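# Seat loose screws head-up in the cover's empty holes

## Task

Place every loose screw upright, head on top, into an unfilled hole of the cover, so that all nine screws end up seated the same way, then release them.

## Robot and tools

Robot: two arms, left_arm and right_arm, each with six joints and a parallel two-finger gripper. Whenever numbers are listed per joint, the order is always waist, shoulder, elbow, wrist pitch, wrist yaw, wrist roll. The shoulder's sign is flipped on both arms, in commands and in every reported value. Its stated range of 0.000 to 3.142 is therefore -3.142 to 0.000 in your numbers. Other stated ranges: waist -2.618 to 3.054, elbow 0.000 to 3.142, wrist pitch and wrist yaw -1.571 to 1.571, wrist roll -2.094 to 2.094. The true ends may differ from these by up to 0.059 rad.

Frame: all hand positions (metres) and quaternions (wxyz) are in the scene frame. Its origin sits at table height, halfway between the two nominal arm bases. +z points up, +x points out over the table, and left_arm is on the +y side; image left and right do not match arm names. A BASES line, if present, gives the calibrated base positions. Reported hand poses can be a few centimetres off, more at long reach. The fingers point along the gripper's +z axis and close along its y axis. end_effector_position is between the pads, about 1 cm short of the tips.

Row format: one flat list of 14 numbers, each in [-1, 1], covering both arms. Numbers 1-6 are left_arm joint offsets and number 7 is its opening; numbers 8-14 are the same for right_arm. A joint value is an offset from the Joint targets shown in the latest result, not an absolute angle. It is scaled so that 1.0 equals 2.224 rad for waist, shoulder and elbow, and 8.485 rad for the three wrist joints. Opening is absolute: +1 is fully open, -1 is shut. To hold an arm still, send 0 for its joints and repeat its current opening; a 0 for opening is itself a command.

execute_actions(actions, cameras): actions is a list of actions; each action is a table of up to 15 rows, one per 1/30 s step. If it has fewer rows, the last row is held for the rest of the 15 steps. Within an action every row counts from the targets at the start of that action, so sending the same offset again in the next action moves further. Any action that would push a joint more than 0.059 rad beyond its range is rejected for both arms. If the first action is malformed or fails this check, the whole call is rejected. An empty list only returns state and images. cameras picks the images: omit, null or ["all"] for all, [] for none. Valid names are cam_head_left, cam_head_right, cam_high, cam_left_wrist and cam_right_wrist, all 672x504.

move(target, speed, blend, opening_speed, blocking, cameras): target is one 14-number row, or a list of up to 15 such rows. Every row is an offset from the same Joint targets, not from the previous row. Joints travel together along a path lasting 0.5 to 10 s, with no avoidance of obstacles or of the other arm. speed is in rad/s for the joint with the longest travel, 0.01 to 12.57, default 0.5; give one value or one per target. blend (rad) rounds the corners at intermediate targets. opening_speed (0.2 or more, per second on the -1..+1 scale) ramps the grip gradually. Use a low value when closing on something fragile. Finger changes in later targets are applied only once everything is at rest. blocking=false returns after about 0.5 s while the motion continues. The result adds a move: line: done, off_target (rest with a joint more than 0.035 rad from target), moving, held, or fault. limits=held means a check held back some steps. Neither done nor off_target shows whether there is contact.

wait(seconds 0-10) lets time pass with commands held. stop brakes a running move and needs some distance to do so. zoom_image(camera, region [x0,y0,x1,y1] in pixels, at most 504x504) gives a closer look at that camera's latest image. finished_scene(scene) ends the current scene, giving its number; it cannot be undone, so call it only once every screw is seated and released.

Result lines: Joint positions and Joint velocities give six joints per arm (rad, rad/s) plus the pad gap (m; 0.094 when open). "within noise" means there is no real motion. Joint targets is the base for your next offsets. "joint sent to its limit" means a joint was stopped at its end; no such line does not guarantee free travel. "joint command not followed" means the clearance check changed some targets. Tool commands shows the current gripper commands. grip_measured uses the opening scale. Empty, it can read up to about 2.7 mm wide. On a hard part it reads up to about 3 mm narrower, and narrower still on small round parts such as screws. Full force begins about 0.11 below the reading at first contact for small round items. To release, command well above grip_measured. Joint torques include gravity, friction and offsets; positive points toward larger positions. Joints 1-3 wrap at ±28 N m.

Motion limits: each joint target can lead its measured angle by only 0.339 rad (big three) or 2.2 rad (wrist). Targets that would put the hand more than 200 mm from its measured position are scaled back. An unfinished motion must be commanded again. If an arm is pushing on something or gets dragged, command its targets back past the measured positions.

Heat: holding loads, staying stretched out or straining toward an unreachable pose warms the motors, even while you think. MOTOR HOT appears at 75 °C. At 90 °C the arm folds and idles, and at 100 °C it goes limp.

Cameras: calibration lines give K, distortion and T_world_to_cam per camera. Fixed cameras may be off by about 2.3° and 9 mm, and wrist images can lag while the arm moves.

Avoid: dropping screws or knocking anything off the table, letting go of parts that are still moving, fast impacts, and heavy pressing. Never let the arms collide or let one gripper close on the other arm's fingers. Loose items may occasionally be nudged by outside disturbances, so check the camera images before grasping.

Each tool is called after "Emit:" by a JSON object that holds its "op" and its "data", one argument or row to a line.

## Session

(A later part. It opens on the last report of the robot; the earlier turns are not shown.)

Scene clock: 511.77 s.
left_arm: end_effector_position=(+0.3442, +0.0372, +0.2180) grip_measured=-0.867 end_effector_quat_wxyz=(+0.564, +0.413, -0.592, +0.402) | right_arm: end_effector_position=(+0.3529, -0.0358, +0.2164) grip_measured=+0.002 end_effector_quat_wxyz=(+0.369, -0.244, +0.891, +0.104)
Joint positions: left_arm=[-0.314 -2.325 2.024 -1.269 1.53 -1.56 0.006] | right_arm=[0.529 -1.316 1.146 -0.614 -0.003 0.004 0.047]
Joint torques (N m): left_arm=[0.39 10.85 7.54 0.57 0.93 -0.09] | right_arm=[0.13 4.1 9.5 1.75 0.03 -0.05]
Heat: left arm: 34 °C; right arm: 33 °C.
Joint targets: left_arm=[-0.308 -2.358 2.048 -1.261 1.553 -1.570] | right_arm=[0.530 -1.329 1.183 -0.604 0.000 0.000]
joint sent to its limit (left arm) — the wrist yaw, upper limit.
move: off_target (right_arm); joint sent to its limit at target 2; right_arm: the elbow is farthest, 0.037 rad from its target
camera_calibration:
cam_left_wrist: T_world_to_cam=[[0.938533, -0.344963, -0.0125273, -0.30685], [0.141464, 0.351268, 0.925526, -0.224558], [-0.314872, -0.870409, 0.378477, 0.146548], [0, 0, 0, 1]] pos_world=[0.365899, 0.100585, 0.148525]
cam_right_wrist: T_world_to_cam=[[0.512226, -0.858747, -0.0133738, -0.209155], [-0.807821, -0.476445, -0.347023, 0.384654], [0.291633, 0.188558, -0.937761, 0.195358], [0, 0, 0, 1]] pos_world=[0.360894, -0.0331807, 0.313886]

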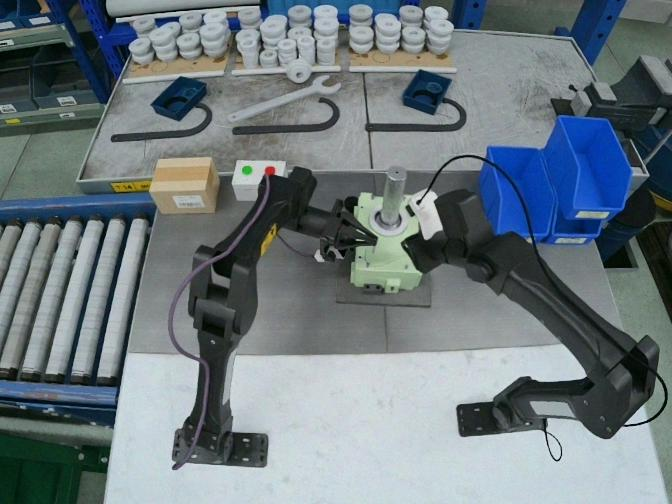

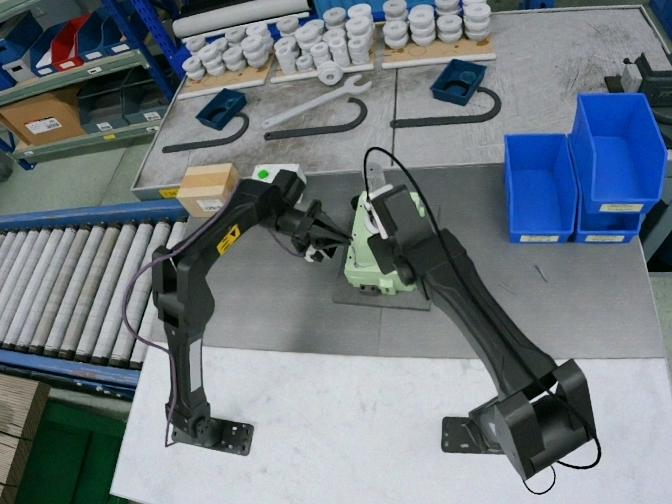

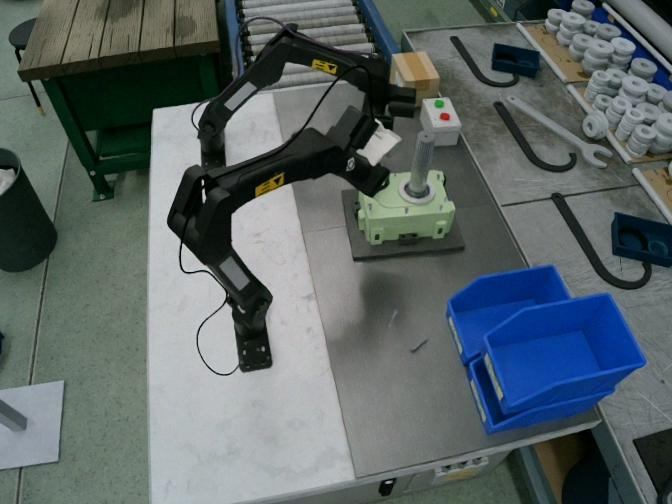

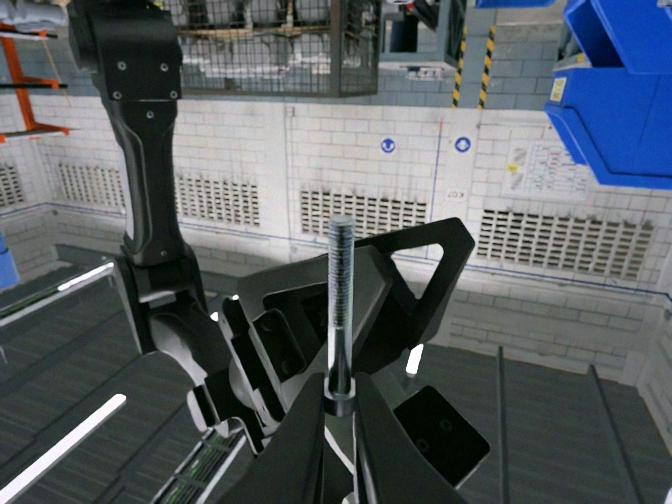

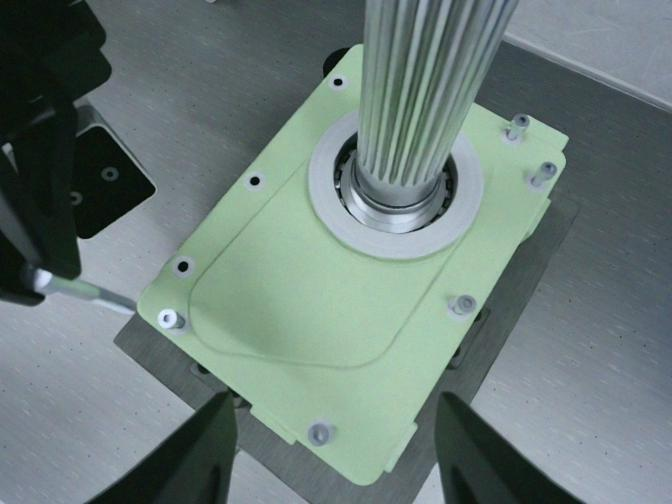

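Emit:
{"op": "move", "data": {
  "target": [
    [0.0292,-0.0144,0.0211,-0.004,0,0,-0.95,0,0,0,0,0,0,0],
    [0.0292,-0.022,-0.0243,0.0086,0,0,-0.95,0,0,0,0,0,0,0]
  ],
  "speed": 0.3,
  "cameras": ["cam_head_left","cam_head_right","cam_right_wrist","cam_left_wrist"]
}}

Emit:
{"op": "zoom_image", "data": {
  "camera": "cam_right_wrist",
  "region": [60, 140, 360, 360]
}}

Emit:
{"op": "zoom_image", "data": {
  "camera": "cam_head_left",
  "region": [300, 180, 440, 300]
}}

Emit:
{"op": "zoom_image", "data": {
  "camera": "cam_head_right",
  "region": [300, 180, 440, 300]
}}

Scene clock: 546.07 s.
left_arm: end_effector_position=(+0.3750, +0.0635, +0.1914) grip_measured=-0.867 end_effector_quat_wxyz=(+0.548, +0.434, -0.575, +0.424) | right_arm: end_effector_position=(+0.3529, -0.0358, +0.2164) grip_measured=+0.002 end_effector_quat_wxyz=(+0.369, -0.244, +0.891, +0.104)
Joint positions: left_arm=[-0.239 -2.377 2.007 -1.198 1.532 -1.561 0.006] | right_arm=[0.529 -1.316 1.146 -0.614 -0.003 0.004 0.047]
Joint torques (N m): left_arm=[-0.58 11.51 4.42 0.58 0.87 -0.1] | right_arm=[0.13 4.11 9.5 1.75 0.02 -0.05]
Heat: left arm: 34 °C; right arm: 34 °C.
Joint targets: left_arm=[-0.244 -2.407 1.994 -1.188 1.553 -1.571] | right_arm=[0.530 -1.329 1.183 -0.604 0.000 0.000]
move: off_target (right_arm); right_arm: the elbow is farthest, 0.037 rad from its target
camera_calibration:
cam_left_wrist: T_world_to_cam=[[0.961814, -0.273469, -0.0113055, -0.340603], [0.114145, 0.36323, 0.924681, -0.203933], [-0.248765, -0.890662, 0.380575, 0.165269], [0, 0, 0, 1]] pos_world=[0.391988, 0.128129, 0.121825]
cam_right_wrist: T_world_to_cam=[[0.512226, -0.858747, -0.0133738, -0.209155], [-0.807821, -0.476445, -0.347023, 0.384654], [0.291633, 0.188558, -0.937761, 0.195358], [0, 0, 0, 1]] pos_world=[0.360894, -0.0331807, 0.313886]
Images, in order (width x height): cam_head_left 672x504, cam_head_right 672x504, cam_left_wrist 672x504, cam_right_wrist 672x504.

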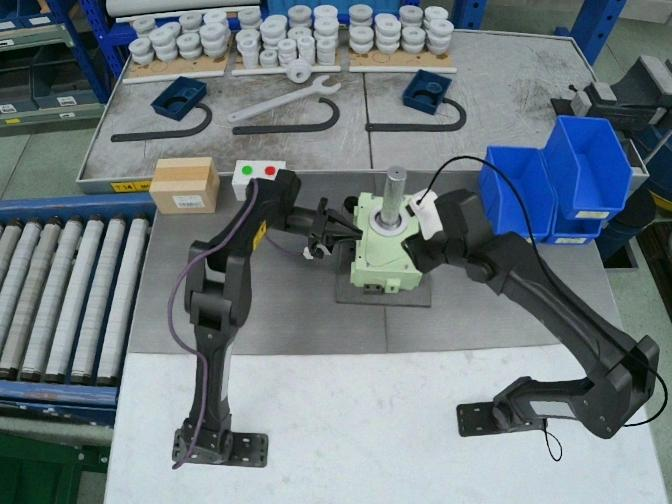

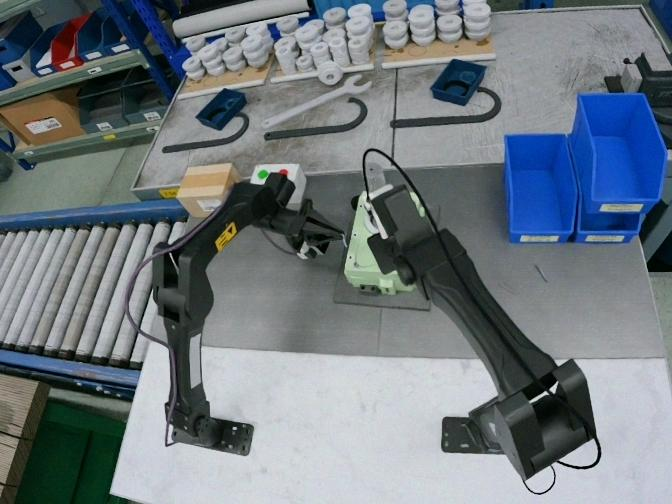

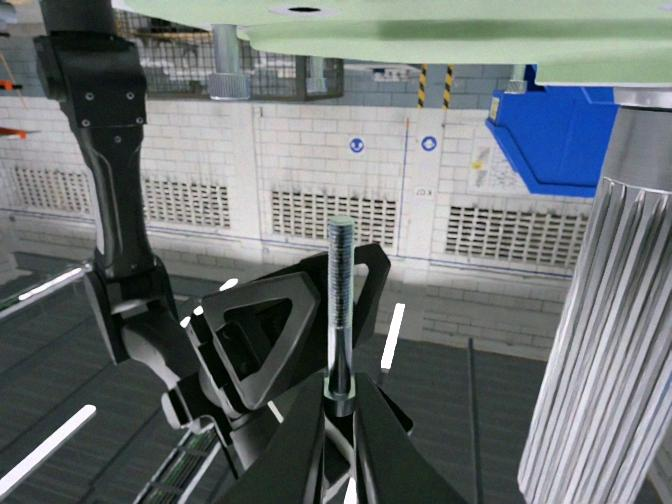

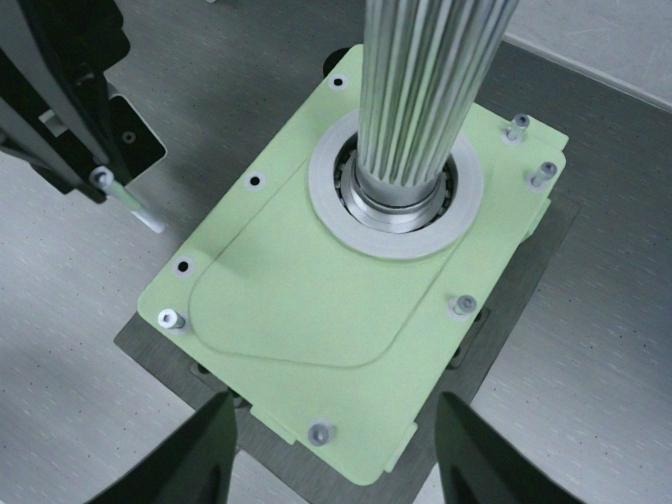

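Scaled by 1.680 from the camera's 672x504 image, which has a finer 960x720 frame.

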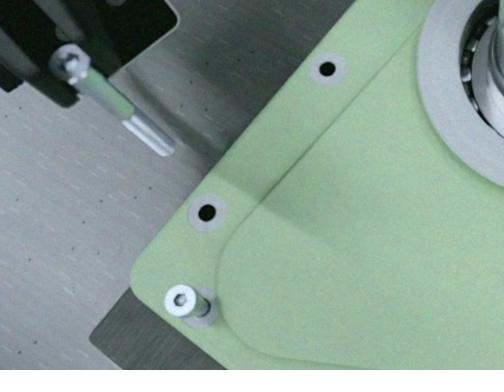

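Scaled by 3.600 from the camera's 672x504 image, which has a finer 960x720 frame.

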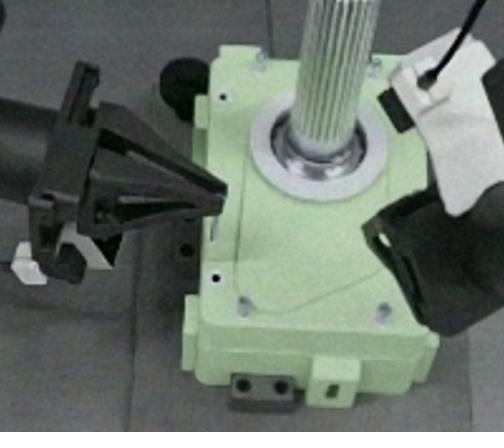

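Scaled by 3.600 from the camera's 672x504 image, which has a finer 960x720 frame.

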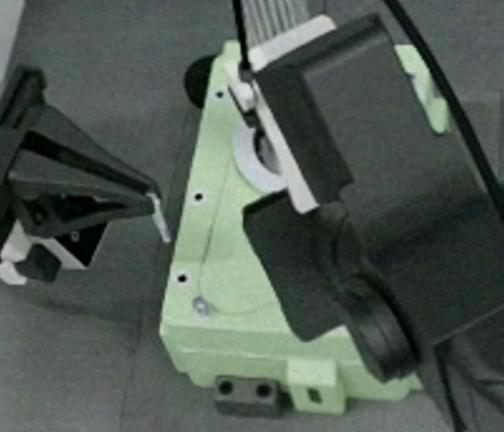

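Emit:
{"op": "zoom_image", "data": {
  "camera": "cam_head_left",
  "region": [340, 220, 390, 270]
}}

Emit:
{"op": "zoom_image", "data": {
  "camera": "cam_head_right",
  "region": [325, 220, 375, 270]
}}

Scaled by 10.080 from the camera's 672x504 image, which has a finer 960x720 frame.

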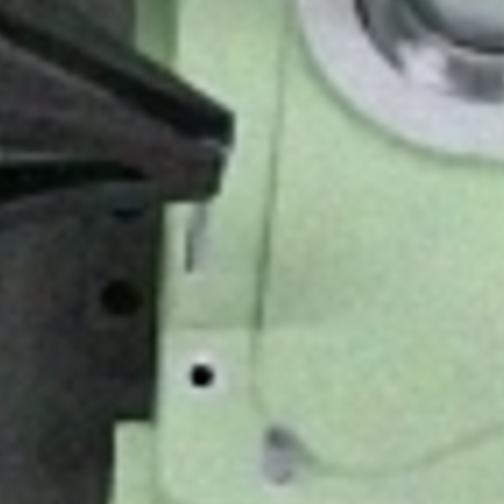

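Scaled by 10.080 from the camera's 672x504 image, which has a finer 960x720 frame.

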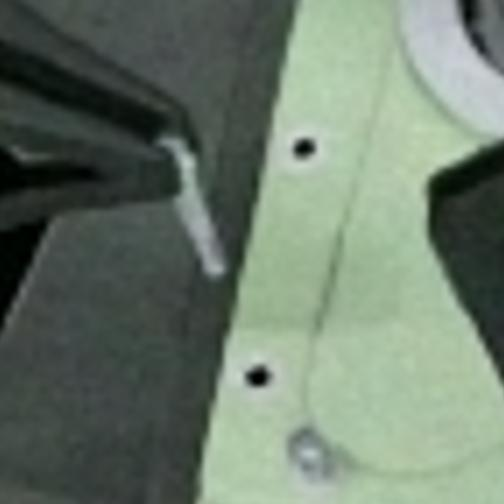

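Emit:
{"op": "move", "data": {
  "target": [-0.0045,-0.0013,-0.0342,0.009,0,0,-0.95,0,0,0,0,0,0,0],
  "speed": 0.15,
  "cameras": ["cam_head_left","cam_head_right","cam_right_wrist"]
}}

Emit:
{"op": "zoom_image", "data": {
  "camera": "cam_right_wrist",
  "region": [100, 180, 240, 340]
}}

Emit:
{"op": "zoom_image", "data": {
  "camera": "cam_head_left",
  "region": [340, 220, 390, 270]
}}

Emit:
{"op": "zoom_image", "data": {
  "camera": "cam_head_right",
  "region": [325, 220, 375, 270]
}}

Scene clock: 611.20 s.
left_arm: end_effector_position=(+0.3693, +0.0605, +0.1731) grip_measured=-0.867 end_effector_quat_wxyz=(+0.550, +0.430, -0.578, +0.422) | right_arm: end_effector_position=(+0.3529, -0.0358, +0.2164) grip_measured=+0.002 end_effector_quat_wxyz=(+0.369, -0.244, +0.891, +0.104)
Joint positions: left_arm=[-0.248 -2.377 1.933 -1.121 1.532 -1.561 0.006] | right_arm=[0.529 -1.316 1.146 -0.614 -0.003 0.004 0.047]
Joint torques (N m): left_arm=[-0.39 11.15 4.3 0.61 0.84 -0.09] | right_arm=[0.13 4.11 9.5 1.75 0.02 -0.05]
Heat: left arm: 35 °C; right arm: 36 °C.
Joint targets: left_arm=[-0.253 -2.410 1.918 -1.112 1.553 -1.571] | right_arm=[0.530 -1.329 1.183 -0.604 0.000 0.000]
move: off_target (right_arm); right_arm: the elbow is farthest, 0.037 rad from its target
camera_calibration:
cam_right_wrist: T_world_to_cam=[[0.512226, -0.858747, -0.0133738, -0.209155], [-0.807821, -0.476445, -0.347023, 0.384654], [0.291633, 0.188558, -0.937761, 0.195358], [0, 0, 0, 1]] pos_world=[0.360894, -0.0331807, 0.313886]
Images, in order (width x height): cam_head_left 672x504, cam_head_right 672x504, cam_right_wrist 672x504.

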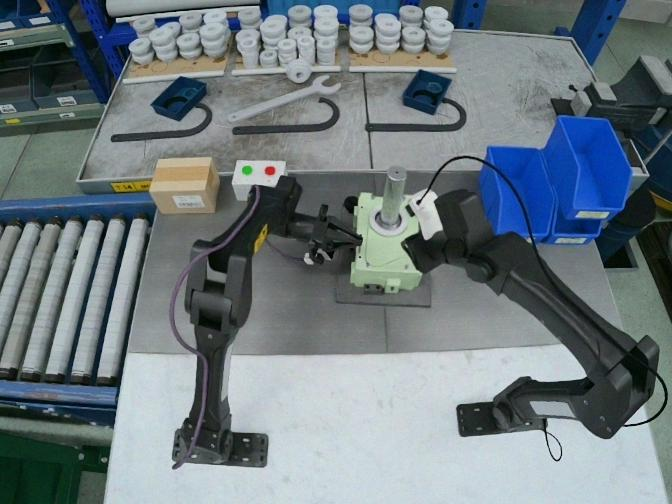

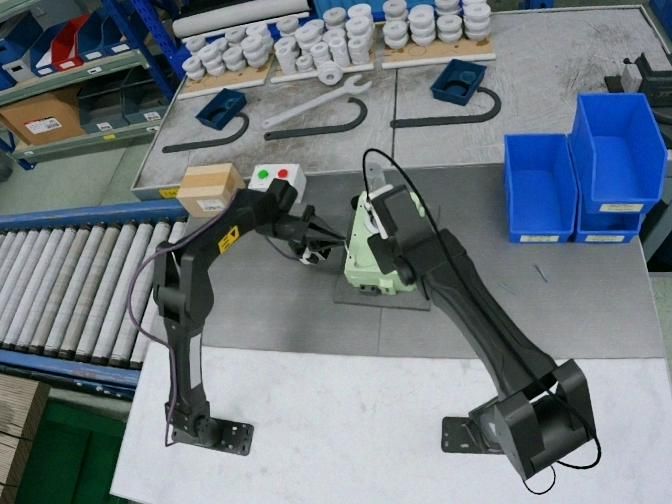

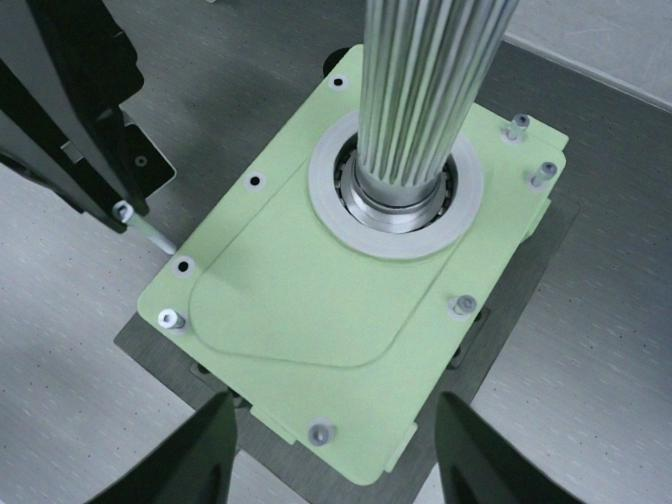

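Scaled by 3.150 from the camera's 672x504 image, which has a finer 960x720 frame.

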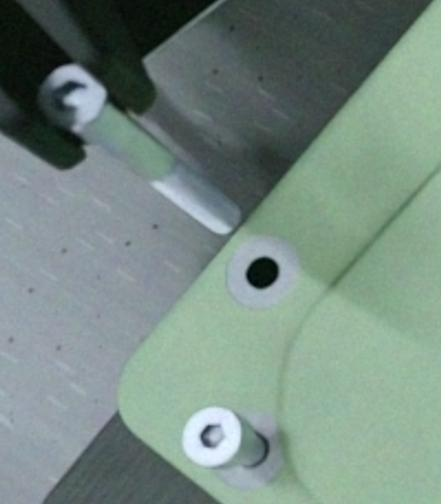

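Scaled by 10.080 from the camera's 672x504 image, which has a finer 960x720 frame.

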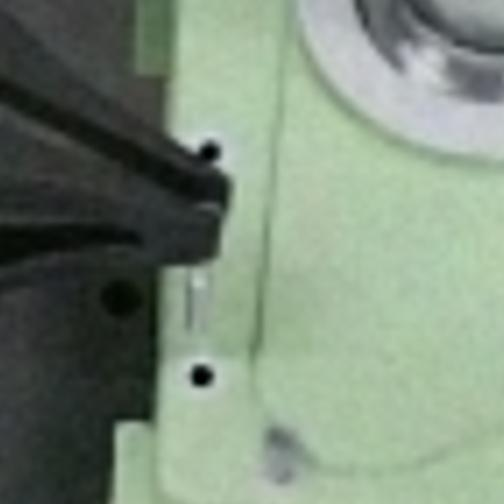

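Scaled by 10.080 from the camera's 672x504 image, which has a finer 960x720 frame.

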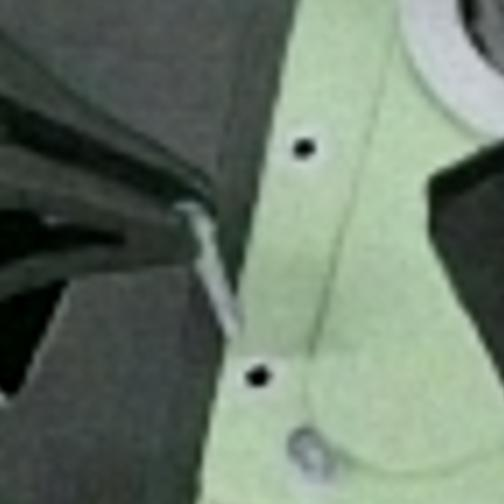

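Emit:
{"op": "move", "data": {
  "target": [-0.0008,-0.0024,-0.0126,0.0032,0,0,-0.95,0,0,0,0,0,0,0],
  "speed": 0.15,
  "cameras": ["cam_head_left","cam_head_right","cam_right_wrist"]
}}

Emit:
{"op": "zoom_image", "data": {
  "camera": "cam_right_wrist",
  "region": [120, 200, 220, 300]
}}

Emit:
{"op": "zoom_image", "data": {
  "camera": "cam_head_left",
  "region": [340, 220, 390, 270]
}}

Emit:
{"op": "zoom_image", "data": {
  "camera": "cam_head_right",
  "region": [325, 220, 375, 270]
}}

Scene clock: 637.50 s.
left_arm: end_effector_position=(+0.3679, +0.0609, +0.1664) grip_measured=-0.867 end_effector_quat_wxyz=(+0.550, +0.430, -0.578, +0.422) | right_arm: end_effector_position=(+0.3529, -0.0358, +0.2164) grip_measured=+0.002 end_effector_quat_wxyz=(+0.369, -0.244, +0.891, +0.104)
Joint positions: left_arm=[-0.248 -2.377 1.905 -1.094 1.532 -1.561 0.006] | right_arm=[0.529 -1.316 1.146 -0.614 -0.003 0.004 0.047]
Joint torques (N m): left_arm=[-0.64 10.63 4.19 0.6 0.86 -0.09] | right_arm=[0.13 4.11 9.5 1.75 0.02 -0.04]
Heat: left arm: 35 °C; right arm: 36 °C.
Joint targets: left_arm=[-0.255 -2.415 1.890 -1.085 1.553 -1.571] | right_arm=[0.530 -1.329 1.183 -0.604 0.000 0.000]
move: off_target (left_arm, right_arm); left_arm: the shoulder is farthest, 0.038 rad from its target; right_arm: the elbow is farthest, 0.037 rad from its target
camera_calibration:
cam_right_wrist: T_world_to_cam=[[0.512226, -0.858747, -0.0133738, -0.209155], [-0.807821, -0.476445, -0.347023, 0.384654], [0.291633, 0.188558, -0.937761, 0.195358], [0, 0, 0, 1]] pos_world=[0.360894, -0.0331807, 0.313886]
Images, in order (width x height): cam_head_left 672x504, cam_head_right 672x504, cam_right_wrist 672x504.

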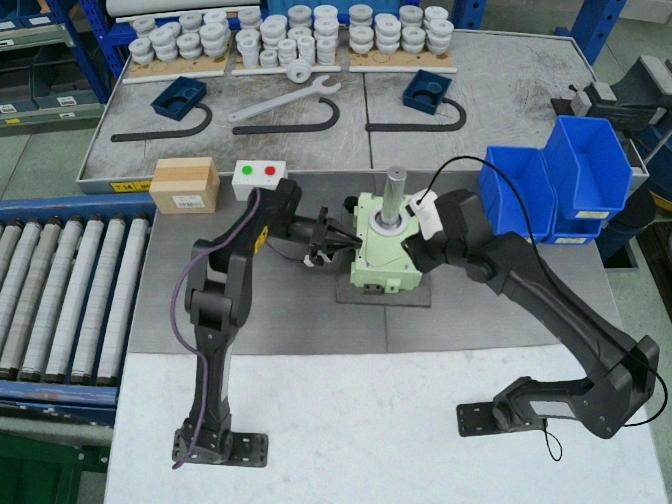

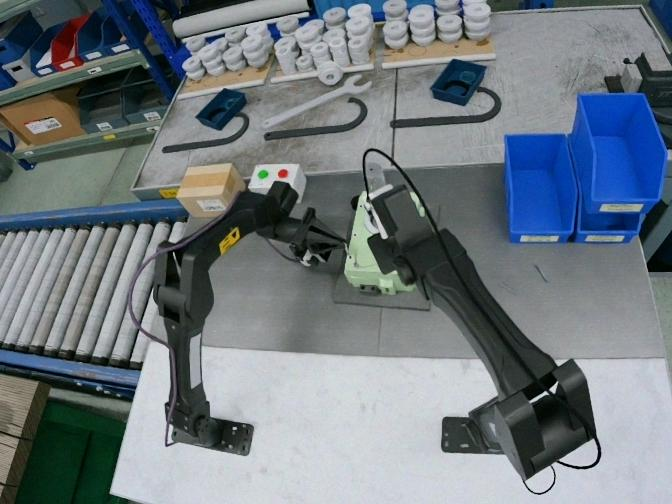

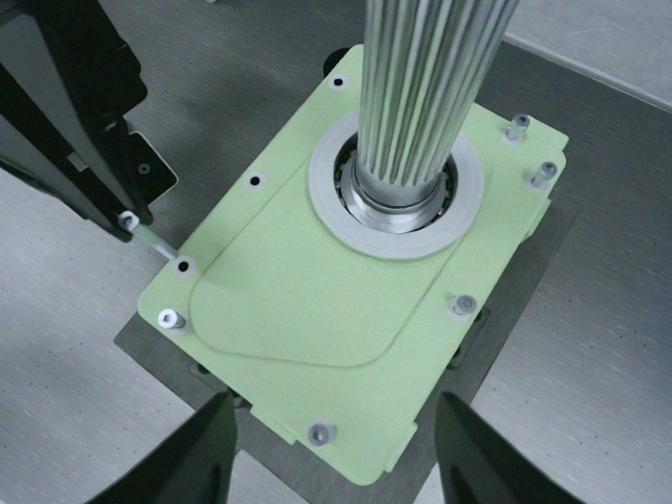

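Scaled by 5.040 from the camera's 672x504 image, which has a finer 960x720 frame.

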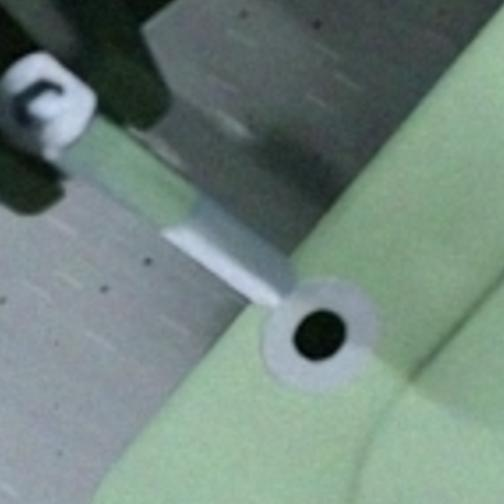

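Scaled by 10.080 from the camera's 672x504 image, which has a finer 960x720 frame.

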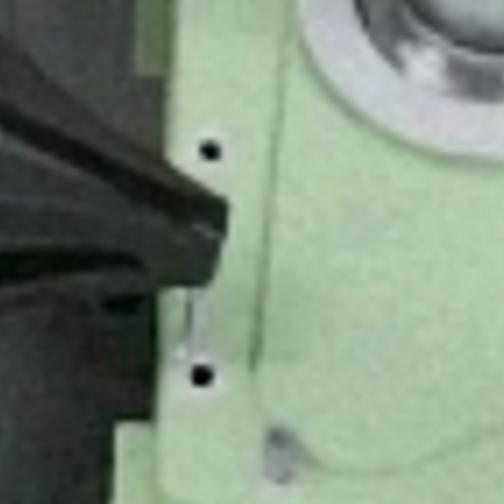

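Scaled by 10.080 from the camera's 672x504 image, which has a finer 960x720 frame.

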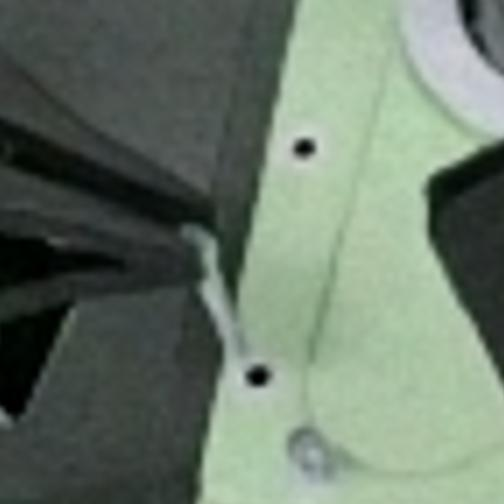

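Emit:
{"op": "move", "data": {
  "target": [-0.0027,0,-0.0072,0.0019,0,0,-0.95,0,0,0,0,0,0,0],
  "speed": 0.15,
  "cameras": ["cam_head_left","cam_head_right","cam_right_wrist"]
}}

Emit:
{"op": "zoom_image", "data": {
  "camera": "cam_right_wrist",
  "region": [120, 200, 220, 300]
}}

Emit:
{"op": "zoom_image", "data": {
  "camera": "cam_head_left",
  "region": [340, 220, 390, 270]
}}

Emit:
{"op": "zoom_image", "data": {
  "camera": "cam_head_right",
  "region": [325, 220, 375, 270]
}}

Scene clock: 668.40 s.
left_arm: end_effector_position=(+0.3647, +0.0581, +0.1626) grip_measured=-0.867 end_effector_quat_wxyz=(+0.552, +0.428, -0.580, +0.420) | right_arm: end_effector_position=(+0.3529, -0.0358, +0.2164) grip_measured=+0.002 end_effector_quat_wxyz=(+0.369, -0.244, +0.891, +0.104)
Joint positions: left_arm=[-0.256 -2.377 1.89 -1.078 1.532 -1.561 0.006] | right_arm=[0.529 -1.316 1.146 -0.614 -0.003 0.004 0.047]
Joint torques (N m): left_arm=[-0.44 10.78 4.18 0.58 0.86 -0.1] | right_arm=[0.13 4.11 9.48 1.75 0.02 -0.04]
Heat: left arm: 35 °C; right arm: 37 °C.
Joint targets: left_arm=[-0.261 -2.415 1.874 -1.069 1.553 -1.571] | right_arm=[0.530 -1.329 1.183 -0.604 0.000 0.000]
move: off_target (left_arm, right_arm); left_arm: the shoulder is farthest, 0.038 rad from its target; right_arm: the elbow is farthest, 0.037 rad from its target
camera_calibration:
cam_right_wrist: T_world_to_cam=[[0.512226, -0.858747, -0.0133738, -0.209155], [-0.807821, -0.476445, -0.347023, 0.384654], [0.291633, 0.188558, -0.937761, 0.195358], [0, 0, 0, 1]] pos_world=[0.360894, -0.0331807, 0.313886]
Images, in order (width x height): cam_head_left 672x504, cam_head_right 672x504, cam_right_wrist 672x504.

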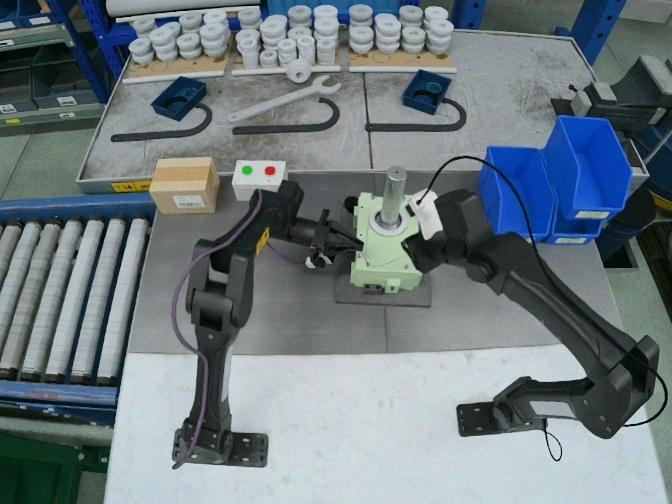

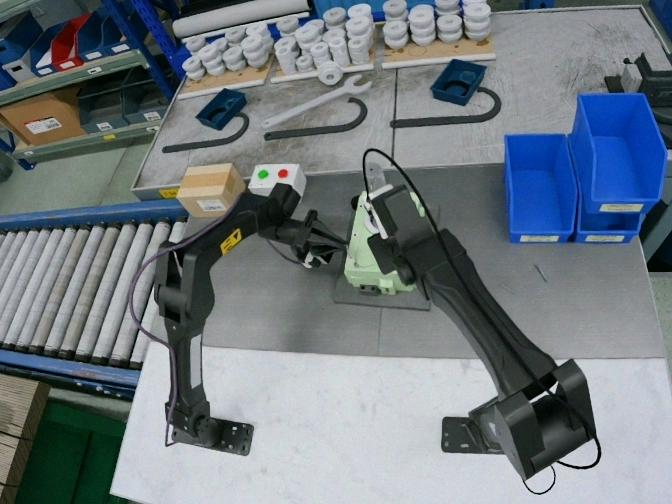

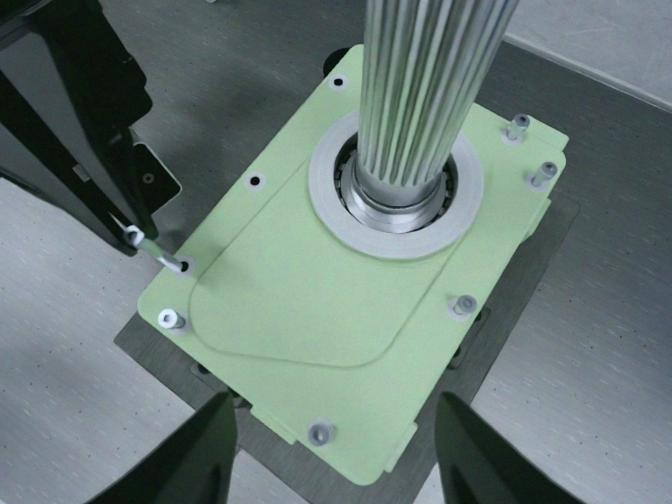

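Scaled by 5.040 from the camera's 672x504 image, which has a finer 960x720 frame.

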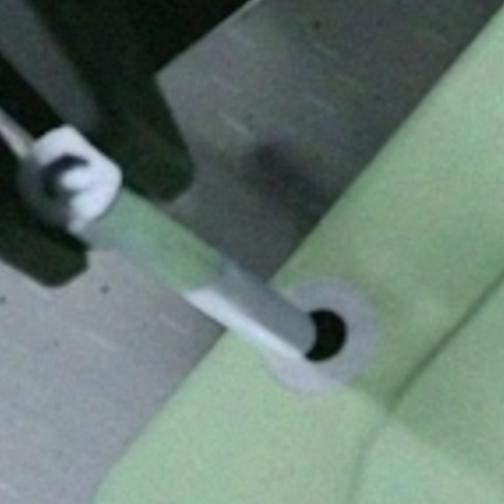

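Scaled by 10.080 from the camera's 672x504 image, which has a finer 960x720 frame.

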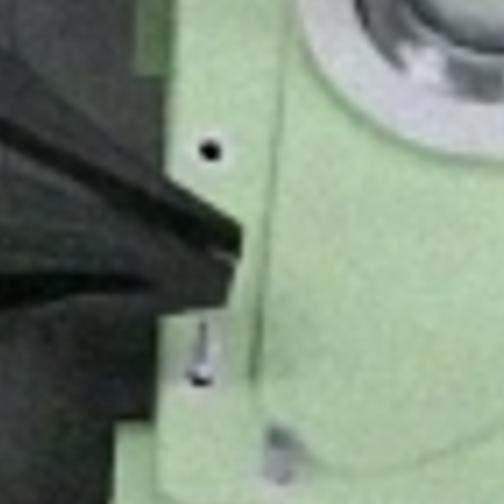

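Scaled by 10.080 from the camera's 672x504 image, which has a finer 960x720 frame.

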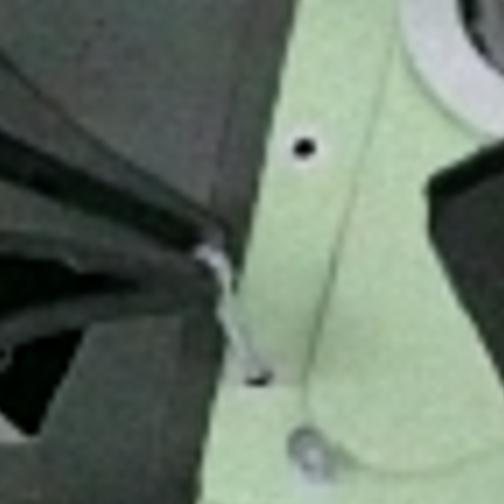

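Emit:
{"op": "move", "data": {
  "target": [0,-0.0054,0,0.0012,0,0,-0.95,0,0,0,0,0,0,0],
  "speed": 0.1,
  "cameras": ["cam_head_left","cam_head_right","cam_right_wrist"]
}}

Emit:
{"op": "zoom_image", "data": {
  "camera": "cam_right_wrist",
  "region": [120, 200, 220, 300]
}}

Emit:
{"op": "zoom_image", "data": {
  "camera": "cam_head_left",
  "region": [340, 220, 390, 270]
}}

Emit:
{"op": "zoom_image", "data": {
  "camera": "cam_head_right",
  "region": [325, 220, 375, 270]
}}

Scene clock: 693.80 s.
left_arm: end_effector_position=(+0.3658, +0.0577, +0.1575) grip_measured=-0.867 end_effector_quat_wxyz=(+0.553, +0.429, -0.578, +0.419) | right_arm: end_effector_position=(+0.3529, -0.0358, +0.2164) grip_measured=+0.002 end_effector_quat_wxyz=(+0.369, -0.244, +0.891, +0.104)
Joint positions: left_arm=[-0.256 -2.39 1.889 -1.07 1.535 -1.561 0.006] | right_arm=[0.529 -1.316 1.146 -0.614 -0.003 0.004 0.047]
Joint torques (N m): left_arm=[-0.4 10.97 4.18 0.59 0.84 -0.12] | right_arm=[0.13 4.11 9.5 1.75 0.02 -0.04]
Heat: left arm: 35 °C; right arm: 37 °C.
Joint targets: left_arm=[-0.261 -2.427 1.874 -1.058 1.553 -1.571] | right_arm=[0.530 -1.329 1.183 -0.604 0.000 0.000]
move: off_target (left_arm, right_arm); left_arm: the shoulder is farthest, 0.037 rad from its target; right_arm: the elbow is farthest, 0.037 rad from its target
camera_calibration:
cam_right_wrist: T_world_to_cam=[[0.512226, -0.858747, -0.0133738, -0.209155], [-0.807821, -0.476445, -0.347023, 0.384654], [0.291633, 0.188558, -0.937761, 0.195358], [0, 0, 0, 1]] pos_world=[0.360894, -0.0331807, 0.313886]
Images, in order (width x height): cam_head_left 672x504, cam_head_right 672x504, cam_right_wrist 672x504.

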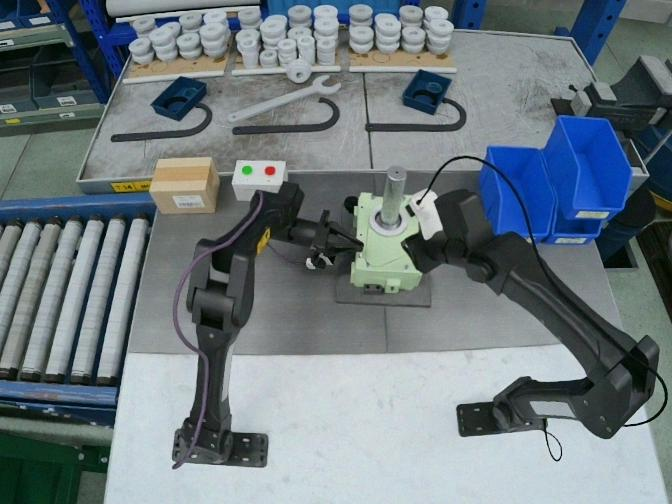

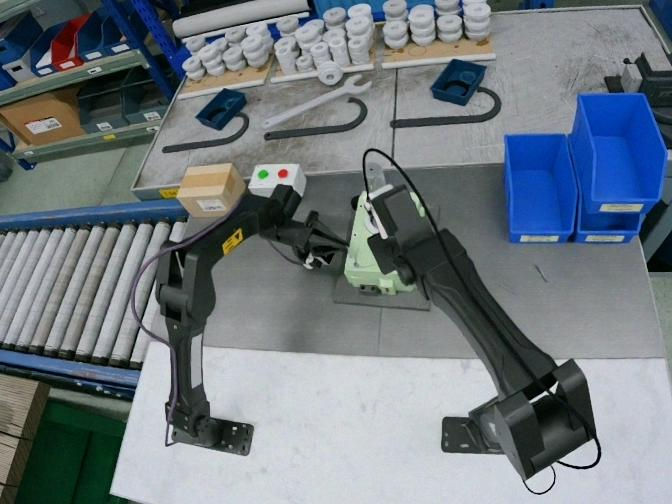

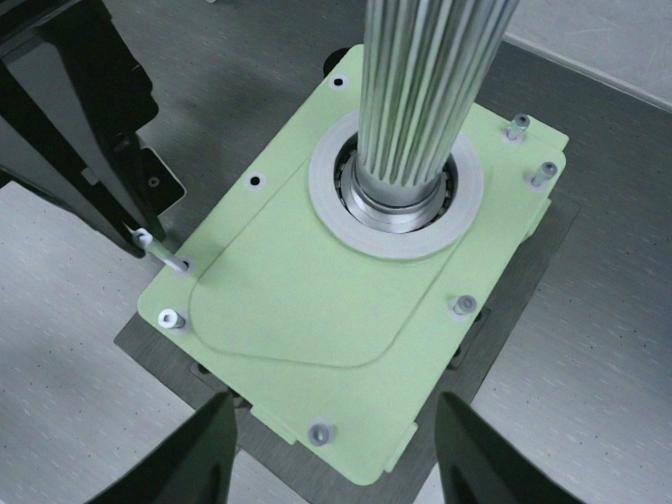

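Scaled by 5.040 from the camera's 672x504 image, which has a finer 960x720 frame.

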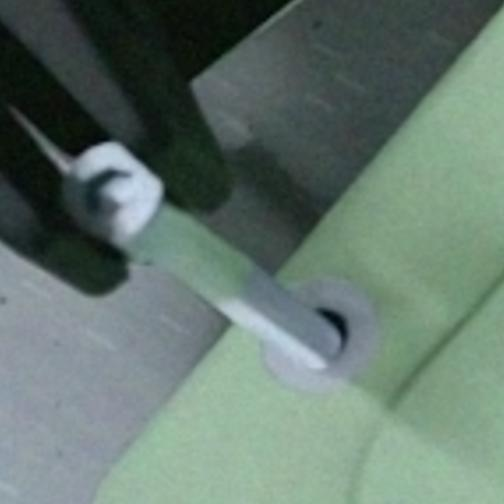

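Scaled by 10.080 from the camera's 672x504 image, which has a finer 960x720 frame.

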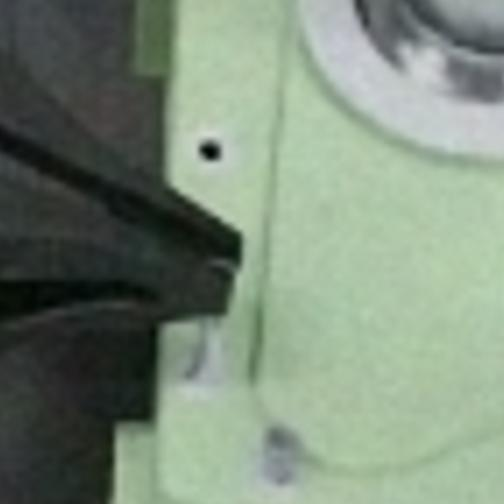

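Scaled by 10.080 from the camera's 672x504 image, which has a finer 960x720 frame.

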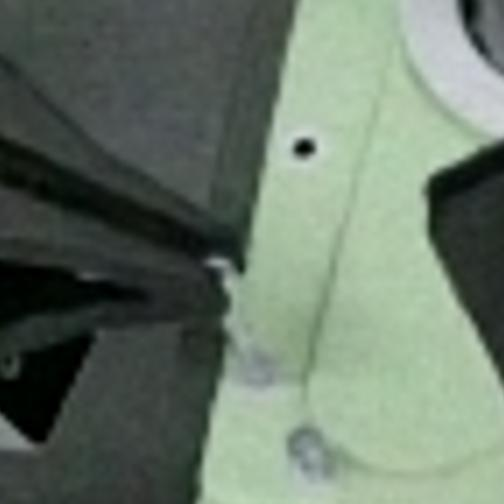

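Emit:
{"op": "move", "data": {
  "target": [0,-0.0023,-0.0045,0.0018,0,0,-0.95,0,0,0,0,0,0,0],
  "speed": 0.06,
  "cameras": ["cam_right_wrist"]
}}

Emit:
{"op": "zoom_image", "data": {
  "camera": "cam_right_wrist",
  "region": [120, 200, 220, 300]
}}

Scene clock: 724.23 s.
left_arm: end_effector_position=(+0.3657, +0.0577, +0.1571) grip_measured=-0.867 end_effector_quat_wxyz=(+0.554, +0.425, -0.577, +0.423) | right_arm: end_effector_position=(+0.3529, -0.0358, +0.2164) grip_measured=+0.002 end_effector_quat_wxyz=(+0.369, -0.244, +0.891, +0.104)
Joint positions: left_arm=[-0.256 -2.39 1.881 -1.055 1.544 -1.562 0.006] | right_arm=[0.529 -1.316 1.146 -0.614 -0.003 0.004 0.047]
Joint torques (N m): left_arm=[-0.35 10.35 4.04 0.62 0.76 -0.11] | right_arm=[0.13 4.11 9.48 1.75 0.02 -0.04]
Heat: left arm: 36 °C; right arm: 37 °C.
Joint targets: left_arm=[-0.261 -2.432 1.864 -1.043 1.553 -1.571] | right_arm=[0.530 -1.329 1.183 -0.604 0.000 0.000]
move: off_target (left_arm, right_arm); left_arm: the shoulder is farthest, 0.042 rad from its target; right_arm: the elbow is farthest, 0.037 rad from its target
camera_calibration:
cam_right_wrist: T_world_to_cam=[[0.512226, -0.858747, -0.0133738, -0.209155], [-0.807821, -0.476445, -0.347023, 0.384654], [0.291633, 0.188558, -0.937761, 0.195358], [0, 0, 0, 1]] pos_world=[0.360894, -0.0331807, 0.313886]
Images, in order (width x height): cam_right_wrist 672x504.

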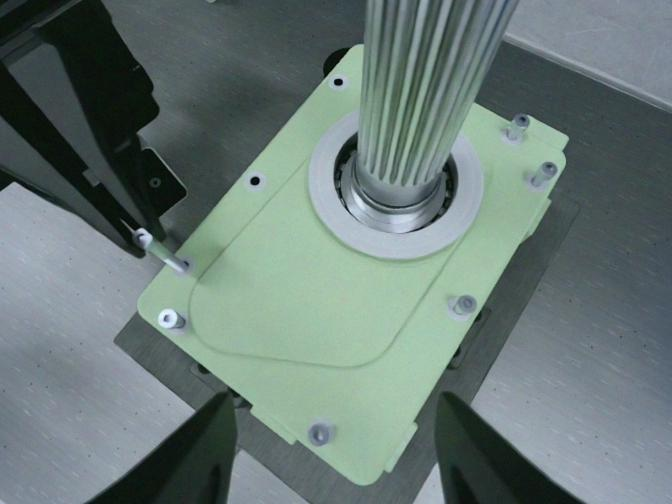

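Scaled by 5.040 from the camera's 672x504 image, which has a finer 960x720 frame.

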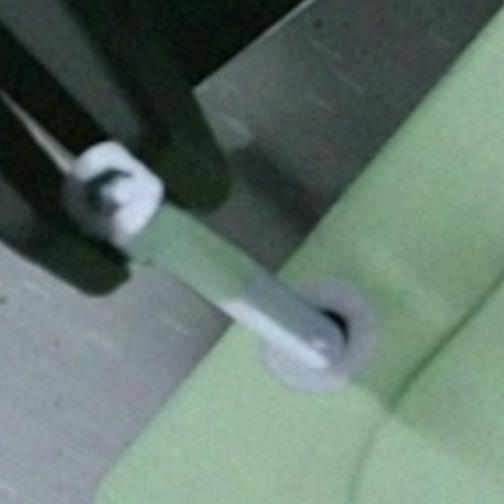

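Emit:
{"op": "move", "data": {
  "target": [0,-0.0023,0.0193,-0.0030,0,0,-0.95,0,0,0,0,0,0,0],
  "speed": 0.1,
  "cameras": ["cam_right_wrist"]
}}

Emit:
{"op": "zoom_image", "data": {
  "camera": "cam_right_wrist",
  "region": [120, 200, 220, 300]
}}

Scene clock: 738.90 s.
left_arm: end_effector_position=(+0.3665, +0.0574, +0.1569) grip_measured=-0.867 end_effector_quat_wxyz=(+0.558, +0.424, -0.574, +0.425) | right_arm: end_effector_position=(+0.3529, -0.0358, +0.2164) grip_measured=+0.002 end_effector_quat_wxyz=(+0.369, -0.244, +0.891, +0.104)
Joint positions: left_arm=[-0.256 -2.396 1.885 -1.053 1.554 -1.562 0.006] | right_arm=[0.529 -1.316 1.146 -0.614 -0.003 0.004 0.047]
Joint torques (N m): left_arm=[-0.54 10.44 7.23 0.36 0.66 -0.07] | right_arm=[0.13 4.11 9.5 1.75 0.02 -0.04]
Heat: left arm: 36 °C; right arm: 38 °C.
Joint targets: left_arm=[-0.261 -2.437 1.907 -1.069 1.554 -1.571] | right_arm=[0.530 -1.329 1.183 -0.604 0.000 0.000]
move: off_target (left_arm, right_arm); left_arm: the shoulder is farthest, 0.041 rad from its target; right_arm: the elbow is farthest, 0.037 rad from its target
camera_calibration:
cam_right_wrist: T_world_to_cam=[[0.512226, -0.858747, -0.0133738, -0.209155], [-0.807821, -0.476445, -0.347023, 0.384654], [0.291633, 0.188558, -0.937761, 0.195358], [0, 0, 0, 1]] pos_world=[0.360894, -0.0331807, 0.313886]
Images, in order (width x height): cam_right_wrist 672x504.

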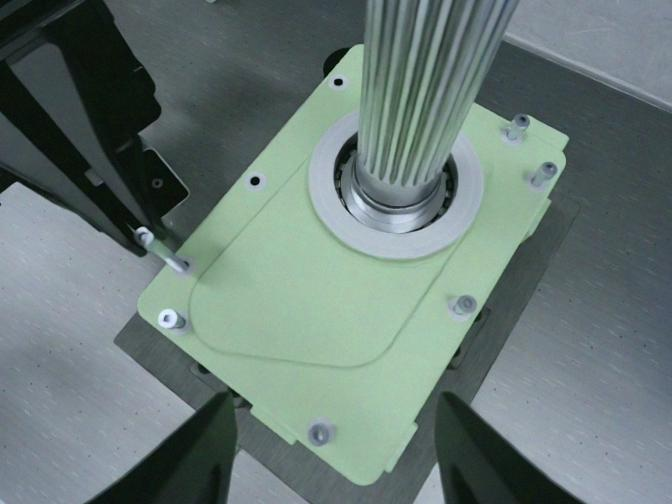

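Scaled by 5.040 from the camera's 672x504 image, which has a finer 960x720 frame.

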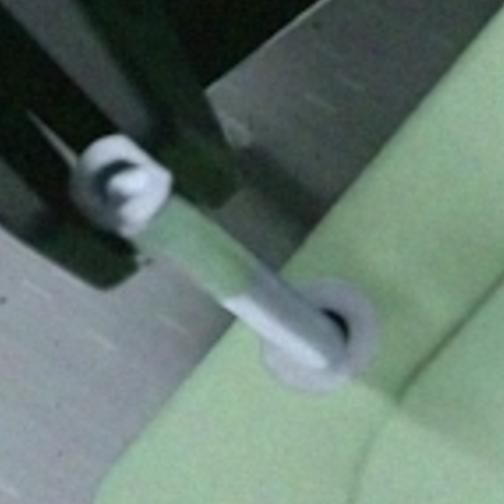

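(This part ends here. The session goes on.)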